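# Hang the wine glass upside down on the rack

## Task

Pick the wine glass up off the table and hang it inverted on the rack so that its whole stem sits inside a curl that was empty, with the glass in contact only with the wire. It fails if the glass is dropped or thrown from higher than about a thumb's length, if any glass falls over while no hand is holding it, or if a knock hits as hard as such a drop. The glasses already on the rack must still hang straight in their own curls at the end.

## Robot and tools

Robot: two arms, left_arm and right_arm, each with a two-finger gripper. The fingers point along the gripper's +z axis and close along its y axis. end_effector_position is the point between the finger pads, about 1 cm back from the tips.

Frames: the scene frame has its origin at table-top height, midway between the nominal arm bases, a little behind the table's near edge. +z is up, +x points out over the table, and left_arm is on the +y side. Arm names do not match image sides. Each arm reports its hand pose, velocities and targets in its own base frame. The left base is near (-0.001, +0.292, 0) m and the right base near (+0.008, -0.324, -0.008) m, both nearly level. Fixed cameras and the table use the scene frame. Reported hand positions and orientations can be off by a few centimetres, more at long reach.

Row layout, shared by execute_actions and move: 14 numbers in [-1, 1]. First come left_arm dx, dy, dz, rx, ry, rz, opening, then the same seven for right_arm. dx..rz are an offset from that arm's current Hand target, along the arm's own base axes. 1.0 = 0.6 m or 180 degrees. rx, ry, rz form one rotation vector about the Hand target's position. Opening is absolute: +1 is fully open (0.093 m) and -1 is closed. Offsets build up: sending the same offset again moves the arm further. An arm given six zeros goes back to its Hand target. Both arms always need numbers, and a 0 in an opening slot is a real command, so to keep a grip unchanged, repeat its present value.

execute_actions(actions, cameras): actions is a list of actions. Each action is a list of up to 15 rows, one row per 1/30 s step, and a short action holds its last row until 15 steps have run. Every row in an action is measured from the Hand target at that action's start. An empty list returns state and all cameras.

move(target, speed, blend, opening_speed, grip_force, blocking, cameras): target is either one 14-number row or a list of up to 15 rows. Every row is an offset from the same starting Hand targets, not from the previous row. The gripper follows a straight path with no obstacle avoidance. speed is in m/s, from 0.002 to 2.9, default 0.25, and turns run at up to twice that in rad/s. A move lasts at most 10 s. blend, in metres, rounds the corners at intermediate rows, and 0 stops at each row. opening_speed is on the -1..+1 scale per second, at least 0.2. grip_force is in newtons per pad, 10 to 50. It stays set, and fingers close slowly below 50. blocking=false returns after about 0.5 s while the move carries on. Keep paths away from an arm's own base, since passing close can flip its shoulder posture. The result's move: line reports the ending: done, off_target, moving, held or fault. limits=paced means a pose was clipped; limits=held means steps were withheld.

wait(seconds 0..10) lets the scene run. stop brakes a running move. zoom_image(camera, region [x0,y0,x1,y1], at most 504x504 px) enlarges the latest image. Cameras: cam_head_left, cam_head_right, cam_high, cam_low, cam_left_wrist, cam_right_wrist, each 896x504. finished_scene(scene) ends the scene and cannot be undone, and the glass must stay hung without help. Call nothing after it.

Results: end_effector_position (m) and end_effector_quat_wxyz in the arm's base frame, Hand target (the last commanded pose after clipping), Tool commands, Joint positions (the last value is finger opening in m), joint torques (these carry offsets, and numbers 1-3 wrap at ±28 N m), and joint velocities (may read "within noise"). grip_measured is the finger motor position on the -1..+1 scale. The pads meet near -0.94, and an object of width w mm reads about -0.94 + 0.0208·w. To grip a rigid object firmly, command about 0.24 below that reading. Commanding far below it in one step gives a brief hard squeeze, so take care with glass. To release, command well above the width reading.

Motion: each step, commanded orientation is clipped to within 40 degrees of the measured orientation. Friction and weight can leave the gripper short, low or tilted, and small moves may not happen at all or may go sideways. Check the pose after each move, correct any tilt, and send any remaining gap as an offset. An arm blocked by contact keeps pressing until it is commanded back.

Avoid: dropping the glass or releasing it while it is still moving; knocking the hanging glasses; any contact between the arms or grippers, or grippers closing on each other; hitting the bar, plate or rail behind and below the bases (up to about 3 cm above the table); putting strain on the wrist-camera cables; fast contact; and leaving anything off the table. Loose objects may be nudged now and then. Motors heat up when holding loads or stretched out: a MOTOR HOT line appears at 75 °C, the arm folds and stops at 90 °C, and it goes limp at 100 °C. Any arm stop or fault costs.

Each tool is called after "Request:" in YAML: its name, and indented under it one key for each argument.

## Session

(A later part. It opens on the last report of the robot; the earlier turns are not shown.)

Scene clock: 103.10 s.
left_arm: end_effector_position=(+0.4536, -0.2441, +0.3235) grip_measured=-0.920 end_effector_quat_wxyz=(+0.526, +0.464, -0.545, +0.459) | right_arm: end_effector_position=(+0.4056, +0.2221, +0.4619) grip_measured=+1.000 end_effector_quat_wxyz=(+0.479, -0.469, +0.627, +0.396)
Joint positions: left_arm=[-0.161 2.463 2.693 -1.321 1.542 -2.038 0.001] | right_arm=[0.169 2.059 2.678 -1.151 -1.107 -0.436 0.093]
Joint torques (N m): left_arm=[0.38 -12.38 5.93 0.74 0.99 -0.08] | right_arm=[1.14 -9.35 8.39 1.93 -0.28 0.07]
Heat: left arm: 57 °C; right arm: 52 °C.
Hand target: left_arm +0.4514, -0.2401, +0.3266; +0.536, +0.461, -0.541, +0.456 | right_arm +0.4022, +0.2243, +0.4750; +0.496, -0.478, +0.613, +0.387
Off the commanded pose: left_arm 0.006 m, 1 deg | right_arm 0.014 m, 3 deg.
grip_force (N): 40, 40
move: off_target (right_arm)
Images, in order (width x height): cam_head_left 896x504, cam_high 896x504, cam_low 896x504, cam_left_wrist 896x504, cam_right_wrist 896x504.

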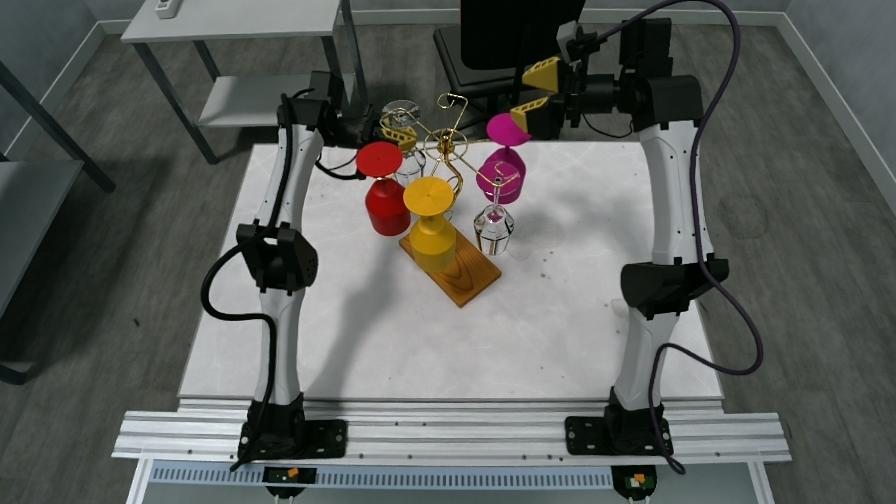

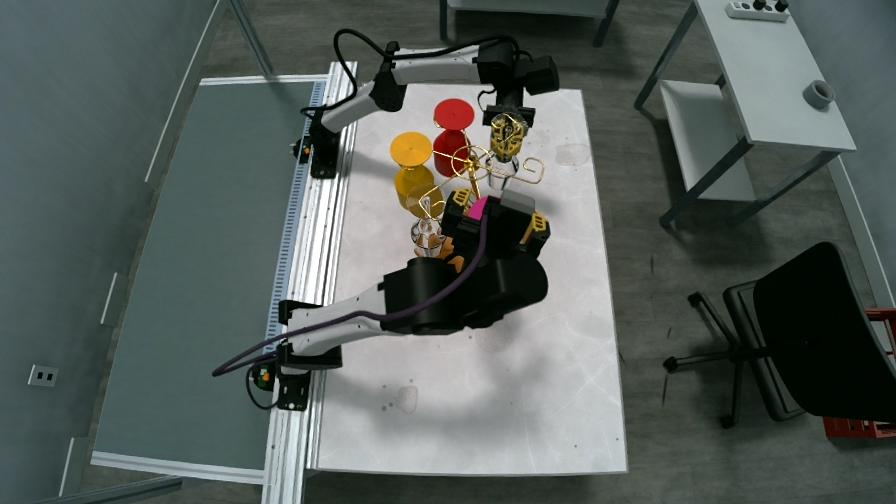

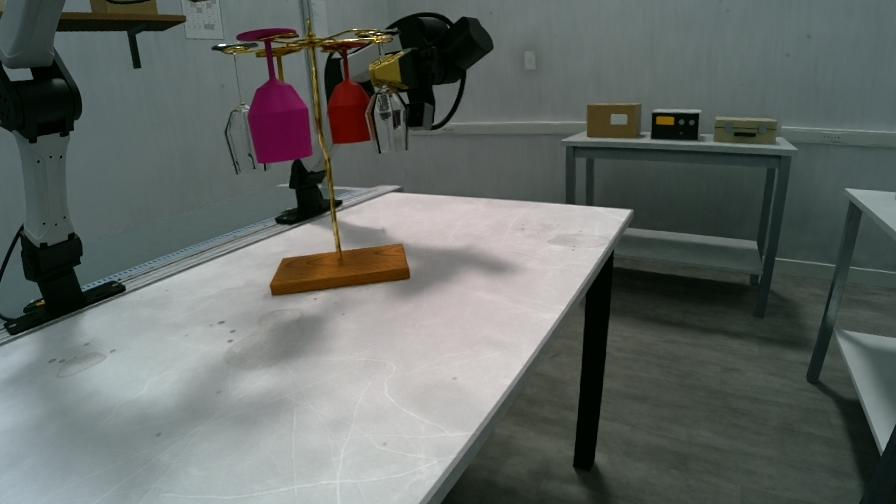

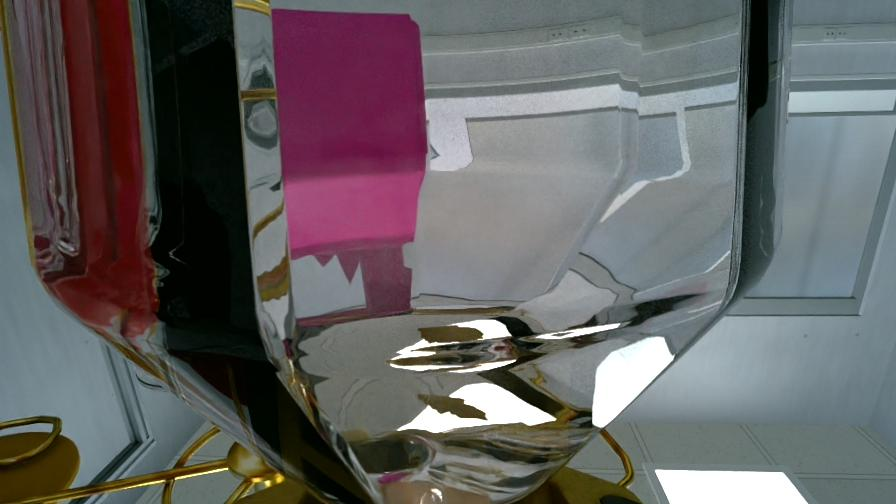

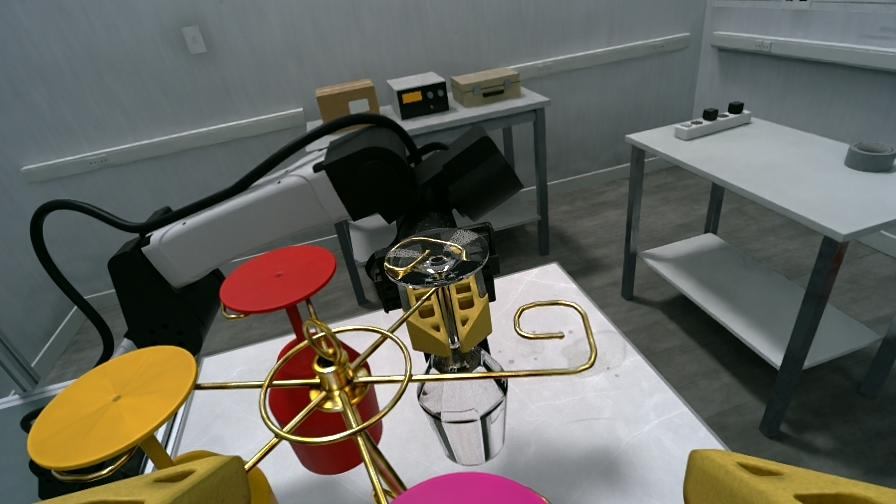

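Request:
move:
  target: [0,0,-0.010,0,0,0,-1,0,0,0,0,0,0,1]
  speed: 0.03
  cameras: ["cam_low","cam_right_wrist","cam_head_left"]

Request:
zoom_image:
  camera: "cam_low"
  region: [340, 0, 440, 90]

Request:
zoom_image:
  camera: "cam_right_wrist"
  region: [330, 180, 530, 320]

Request:
zoom_image:
  camera: "cam_head_left"
  region: [340, 80, 450, 160]

Scene clock: 104.13 s.
left_arm: end_effector_position=(+0.4517, -0.2439, +0.3235) grip_measured=-0.920 end_effector_quat_wxyz=(+0.539, +0.452, -0.540, +0.462) | right_arm: end_effector_position=(+0.4056, +0.2221, +0.4619) grip_measured=+1.000 end_effector_quat_wxyz=(+0.479, -0.469, +0.627, +0.396)
Joint positions: left_arm=[-0.161 2.463 2.671 -1.321 1.579 -2.017 0.001] | right_arm=[0.169 2.059 2.678 -1.151 -1.107 -0.436 0.093]
Joint torques (N m): left_arm=[0.39 -12.88 4.98 0.65 0.57 0.07] | right_arm=[1.07 -9.28 8.35 1.92 -0.29 0.07]
Heat: left arm: 57 °C; right arm: 52 °C.
Hand target: left_arm +0.4514, -0.2401, +0.3206; +0.535, +0.461, -0.541, +0.456 | right_arm +0.4022, +0.2243, +0.4750; +0.496, -0.478, +0.613, +0.387
Off the commanded pose: left_arm 0.005 m, 1 deg | right_arm 0.014 m, 3 deg.
joint read past its limit (left arm) — joint 5 (wrist yaw), upper limit.
grip_force (N): 40, 40
move: off_target (right_arm)
Images, in order (width x height): cam_head_left 896x504, cam_low 896x504, cam_right_wrist 896x504.

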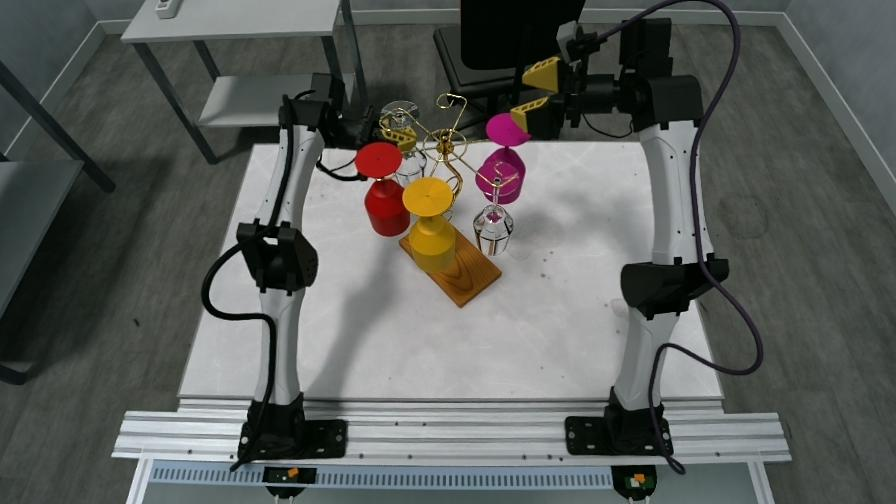

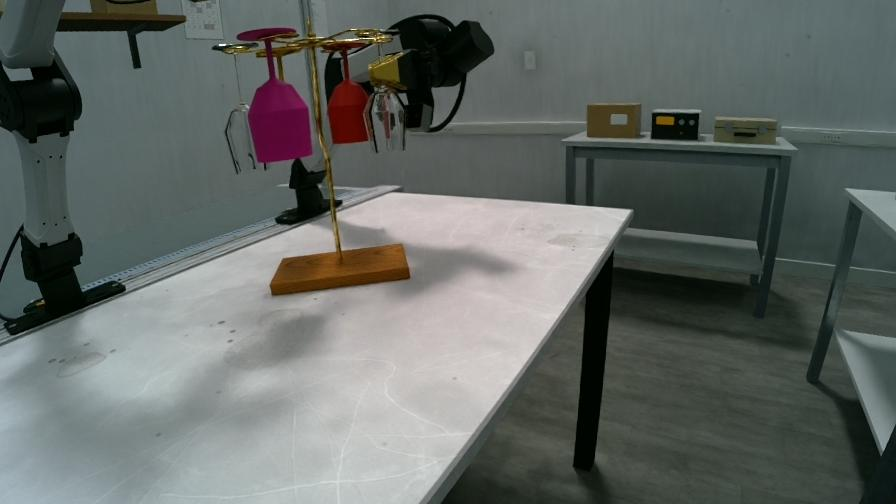

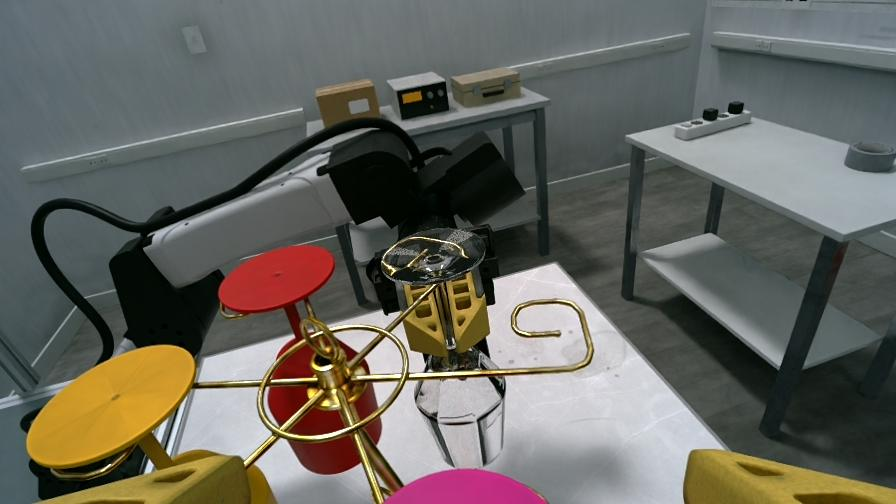

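Scaled by 5.040 from the camera's 896x504 image, which has a finer 1280x720 frame.

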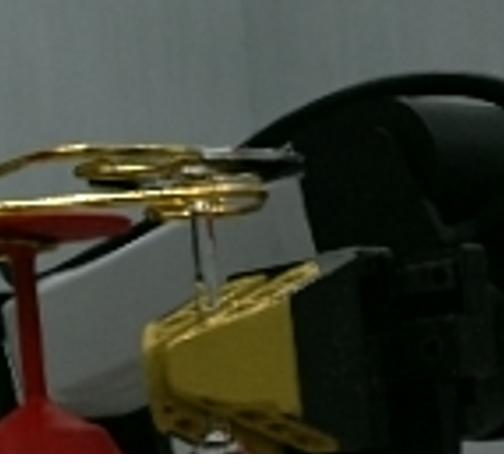

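Scaled by 2.520 from the camera's 896x504 image, which has a finer 1280x720 frame.

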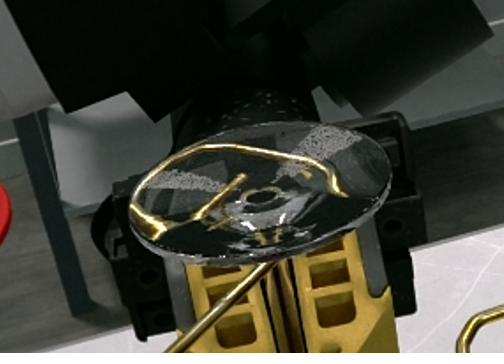

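Scaled by 4.582 from the camera's 896x504 image, which has a finer 1280x720 frame.

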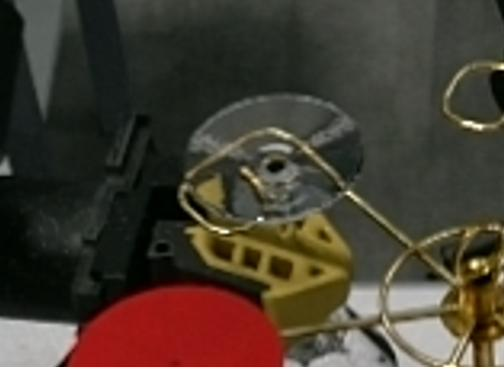

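Request:
move:
  target: [0,0,0.004,0,0,0,-1,0,0,0,0,0,0,1]
  speed: 0.03

Request:
move:
  target: [0,0,0,0,0,0,-0.55,0,0,0,0,0,0,1]
  opening_speed: 0.2
  cameras: ["cam_low","cam_right_wrist","cam_head_left","cam_high","cam_left_wrist"]

Request:
zoom_image:
  camera: "cam_low"
  region: [340, 0, 440, 90]

Request:
zoom_image:
  camera: "cam_right_wrist"
  region: [330, 180, 530, 320]

Request:
zoom_image:
  camera: "cam_high"
  region: [460, 80, 540, 150]

Request:
zoom_image:
  camera: "cam_head_left"
  region: [340, 80, 450, 160]

Scene clock: 105.13 s.
left_arm: end_effector_position=(+0.4517, -0.2439, +0.3235) grip_measured=-0.920 end_effector_quat_wxyz=(+0.539, +0.452, -0.540, +0.462) | right_arm: end_effector_position=(+0.4056, +0.2221, +0.4619) grip_measured=+1.000 end_effector_quat_wxyz=(+0.479, -0.469, +0.627, +0.396)
Joint positions: left_arm=[-0.161 2.463 2.671 -1.321 1.579 -2.017 0.001] | right_arm=[0.169 2.059 2.678 -1.151 -1.107 -0.436 0.093]
Joint torques (N m): left_arm=[0.43 -12.92 5.61 0.7 0.56 -0.09] | right_arm=[1.07 -9.31 8.44 1.92 -0.28 0.06]
Heat: left arm: 58 °C; right arm: 52 °C.
Hand target: left_arm +0.4514, -0.2401, +0.3230; +0.535, +0.461, -0.541, +0.456 | right_arm +0.4022, +0.2243, +0.4750; +0.496, -0.478, +0.613, +0.387
Off the commanded pose: left_arm 0.004 m, 1 deg | right_arm 0.014 m, 3 deg.
joint read past its limit (left arm) — joint 5 (wrist yaw), upper limit.
grip_force (N): 40, 40
move: off_target (right_arm)

Scene clock: 107.60 s.
left_arm: end_effector_position=(+0.4521, -0.2439, +0.3225) grip_measured=-0.552 end_effector_quat_wxyz=(+0.537, +0.455, -0.541, +0.461) | right_arm: end_effector_position=(+0.4056, +0.2221, +0.4619) grip_measured=+1.000 end_effector_quat_wxyz=(+0.479, -0.469, +0.627, +0.396)
Joint positions: left_arm=[-0.161 2.463 2.671 -1.321 1.573 -2.018 0.019] | right_arm=[0.169 2.059 2.678 -1.151 -1.107 -0.436 0.093]
Joint torques (N m): left_arm=[0.39 -12.85 5.71 0.68 0.64 -0.08] | right_arm=[1.11 -9.35 8.39 1.94 -0.3 0.07]
Heat: left arm: 60 °C; right arm: 52 °C.
Hand target: left_arm +0.4514, -0.2401, +0.3230; +0.535, +0.461, -0.541, +0.456 | right_arm +0.4022, +0.2243, +0.4750; +0.496, -0.478, +0.613, +0.387
Off the commanded pose: left_arm 0.004 m, 1 deg | right_arm 0.014 m, 3 deg.
grip_force (N): 40, 40
move: off_target (right_arm)
Images, in order (width x height): cam_head_left 896x504, cam_high 896x504, cam_low 896x504, cam_left_wrist 896x504, cam_right_wrist 896x504.

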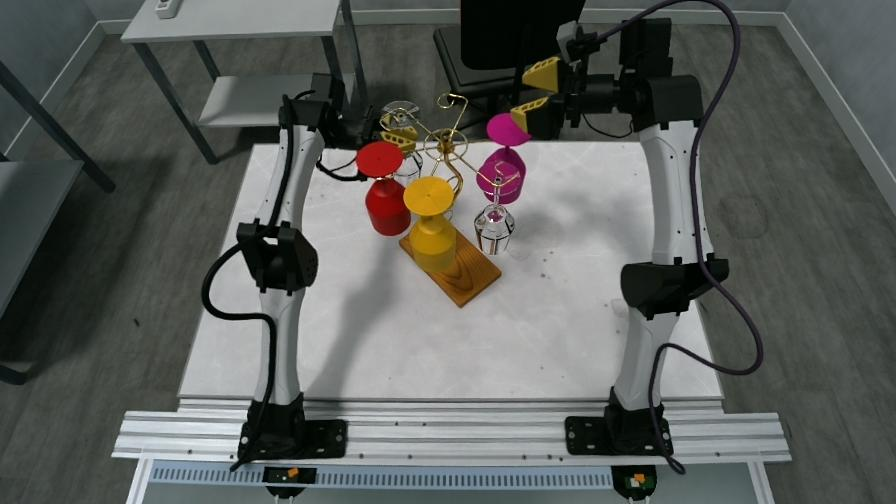

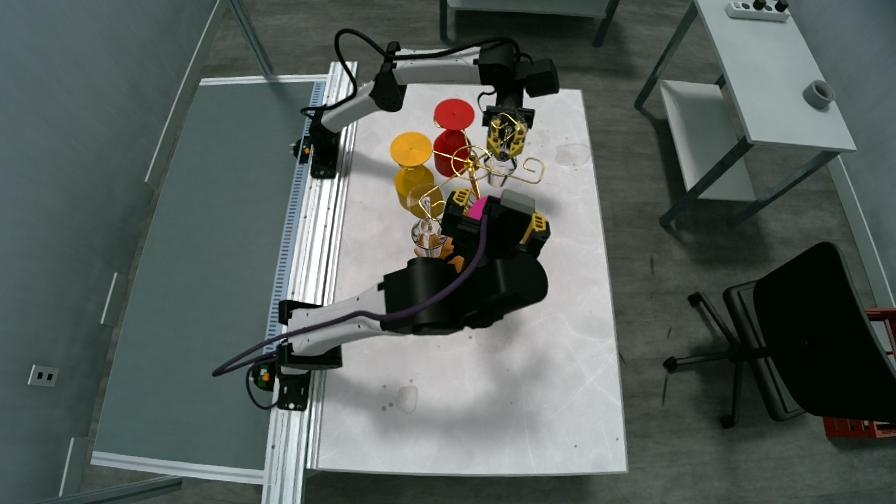

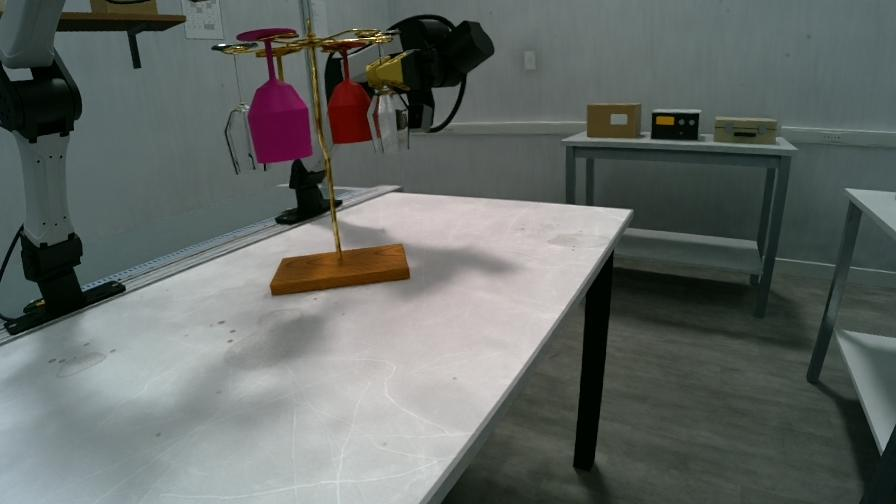

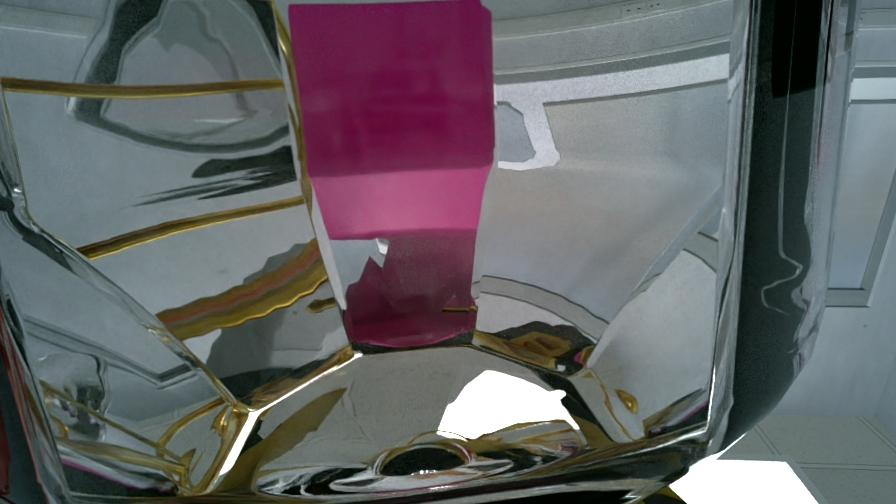

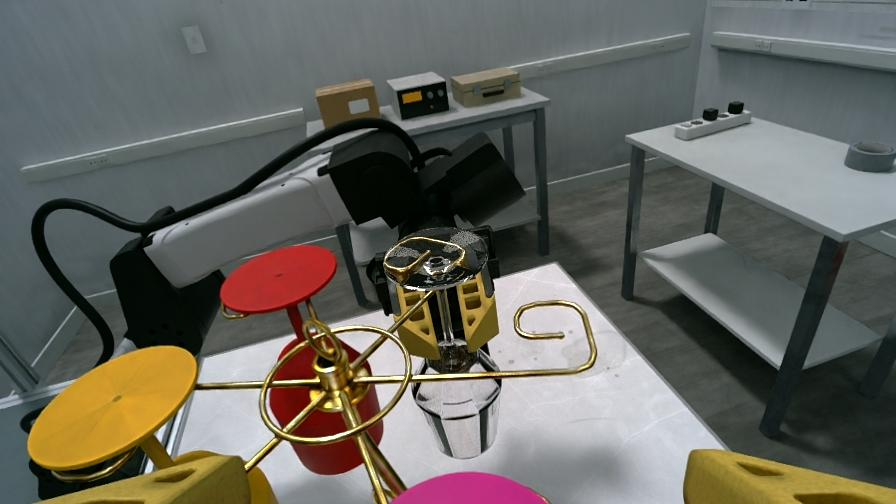

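Scaled by 5.040 from the camera's 896x504 image, which has a finer 1280x720 frame.

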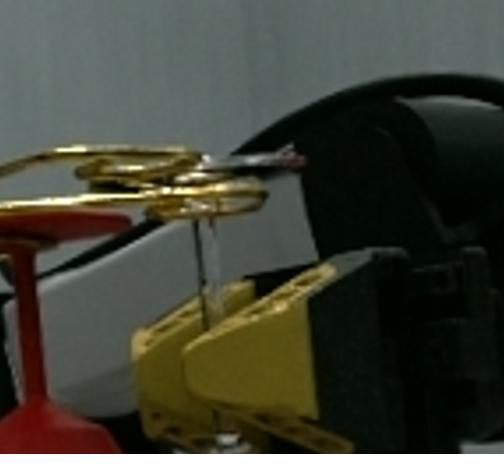

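Scaled by 2.520 from the camera's 896x504 image, which has a finer 1280x720 frame.

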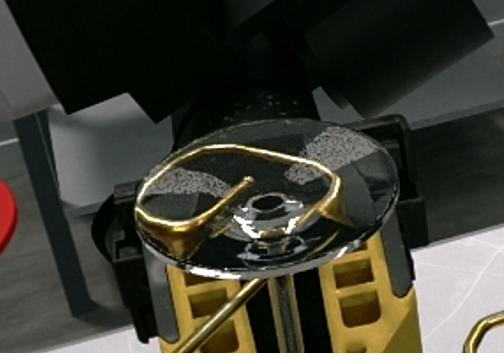

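Scaled by 6.300 from the camera's 896x504 image, which has a finer 1280x720 frame.

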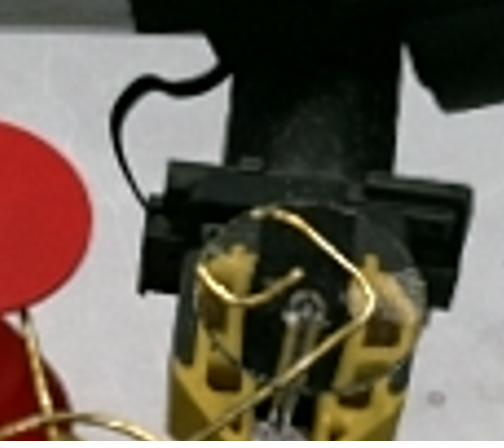

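Scaled by 4.582 from the camera's 896x504 image, which has a finer 1280x720 frame.

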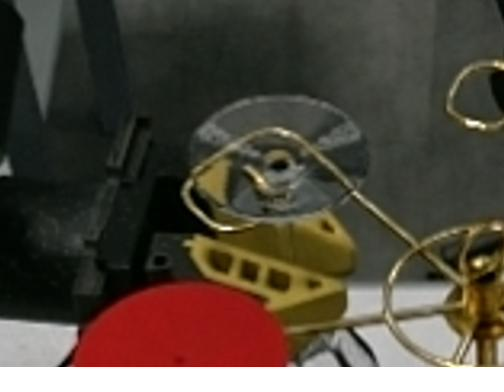

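Request:
move:
  target:
    - [0,0,0.003,0,0,0,-0.3,0,0,0,0,0,0,1]
    - [0.0135,0.082,0.008,0,0,0,-0.3,0,0,0,0,0,0,1]
    - [0.05,0.25,0.0,0,0,0.0,-0.3,0,0,0,0,0,0,1]
  speed: [0.03,0.04,0.1]
  blend: [0,0.01,0]
  opening_speed: 0.3
  cameras: ["cam_low","cam_right_wrist","cam_head_left","cam_high","cam_left_wrist"]

Request:
zoom_image:
  camera: "cam_low"
  region: [300, 0, 480, 150]

Request:
zoom_image:
  camera: "cam_right_wrist"
  region: [330, 180, 530, 320]

Request:
zoom_image:
  camera: "cam_high"
  region: [440, 80, 540, 180]

Request:
zoom_image:
  camera: "cam_head_left"
  region: [340, 80, 450, 210]

Scene clock: 112.73 s.
left_arm: end_effector_position=(+0.4903, -0.0907, +0.3094) grip_measured=-0.302 end_effector_quat_wxyz=(+0.463, +0.542, -0.453, +0.536) | right_arm: end_effector_position=(+0.4056, +0.2221, +0.4619) grip_measured=+1.000 end_effector_quat_wxyz=(+0.479, -0.469, +0.627, +0.396)
Joint positions: left_arm=[0.162 2.376 2.472 -1.378 1.573 -1.876 0.031] | right_arm=[0.169 2.059 2.678 -1.151 -1.107 -0.436 0.093]
Joint torques (N m): left_arm=[-0.25 -14.54 6.02 0.51 0.86 -0.06] | right_arm=[1.09 -9.39 8.34 1.93 -0.29 0.06]
Heat: left arm: 63 °C; right arm: 52 °C.
Hand target: left_arm +0.4814, -0.0900, +0.3230; +0.535, +0.461, -0.541, +0.456 | right_arm +0.4022, +0.2243, +0.4750; +0.496, -0.478, +0.613, +0.387
Off the commanded pose: left_arm 0.016 m, 18 deg | right_arm 0.014 m, 3 deg.
joint sent to its limit (left arm) — joint 5 (wrist yaw), upper limit. The joint targets are off in orientation, not in position.
grip_force (N): 40, 40
move: off_target (left_arm, right_arm)
Images, in order (width x height): cam_head_left 896x504, cam_high 896x504, cam_low 896x504, cam_left_wrist 896x504, cam_right_wrist 896x504.

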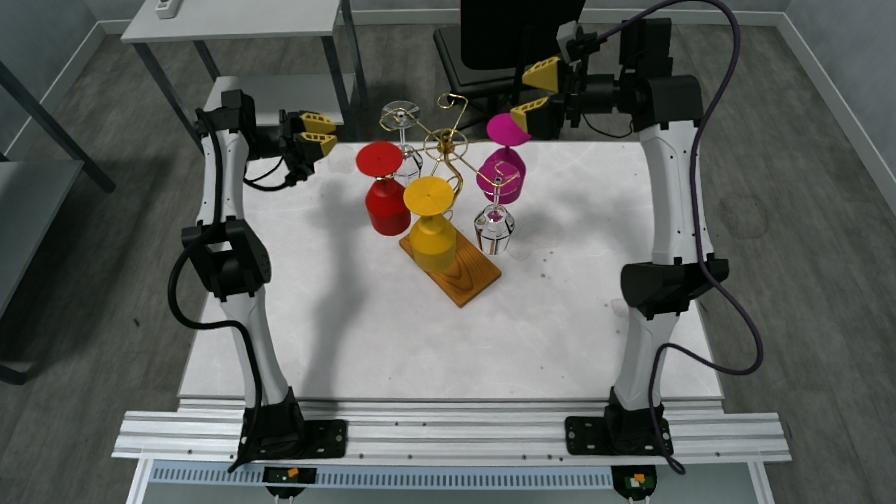

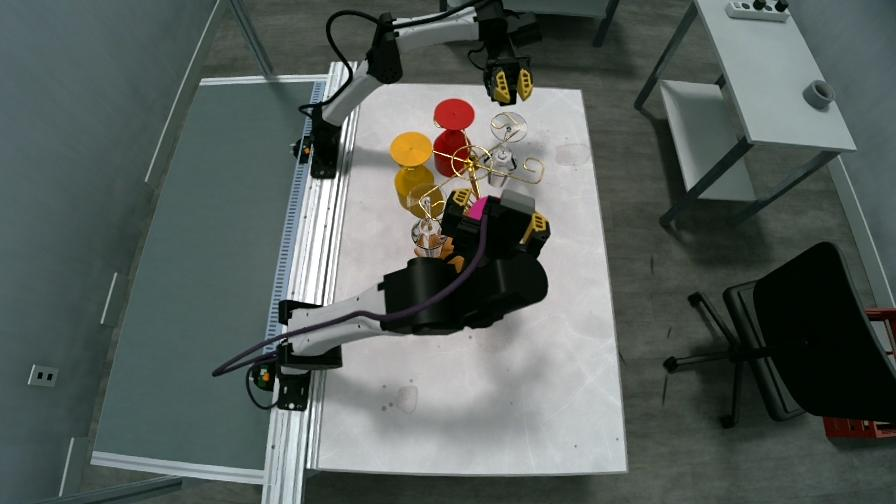

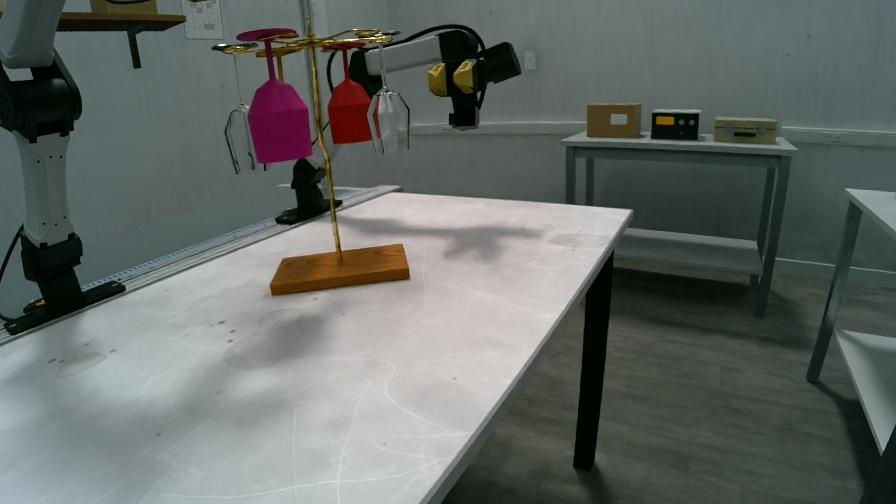

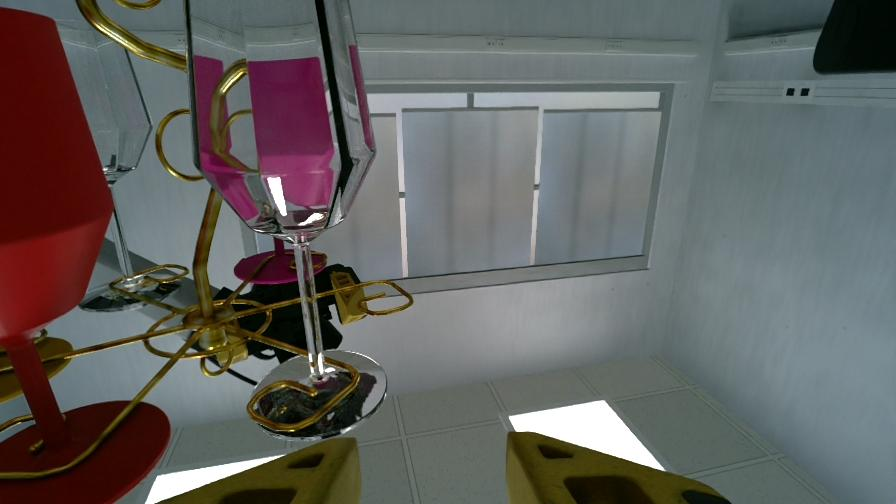

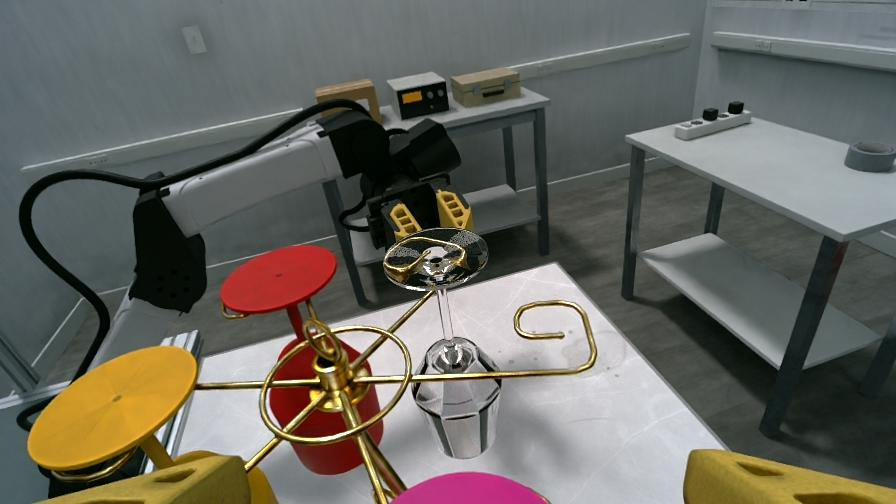

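Scaled by 2.800 from the camera's 896x504 image, which has a finer 1280x720 frame.

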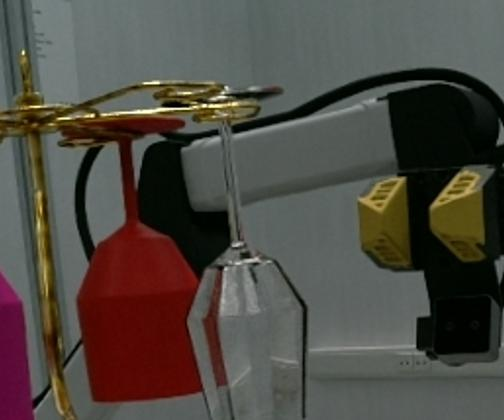

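Scaled by 2.520 from the camera's 896x504 image, which has a finer 1280x720 frame.

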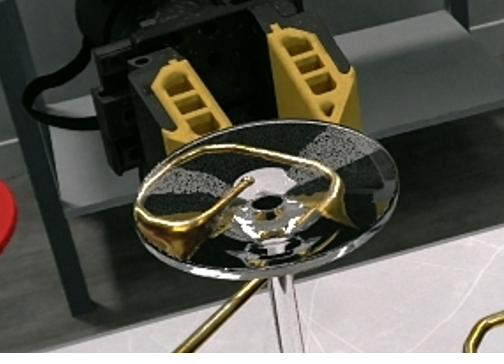

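Scaled by 5.040 from the camera's 896x504 image, which has a finer 1280x720 frame.

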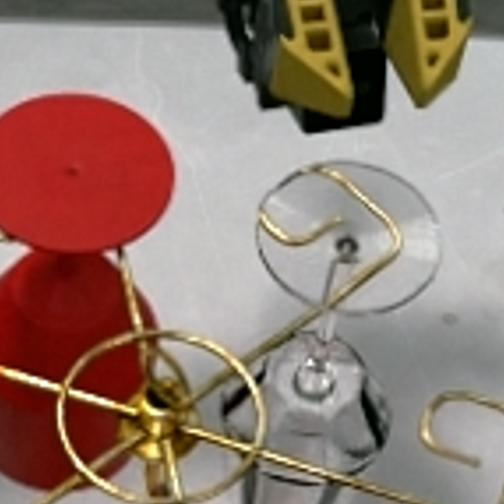

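Scaled by 3.877 from the camera's 896x504 image, which has a finer 1280x720 frame.

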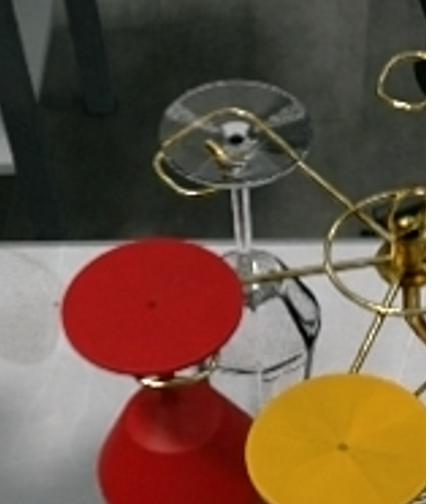

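Request:
finished_scene:
  scene: 2

The scene is finished: the task was done.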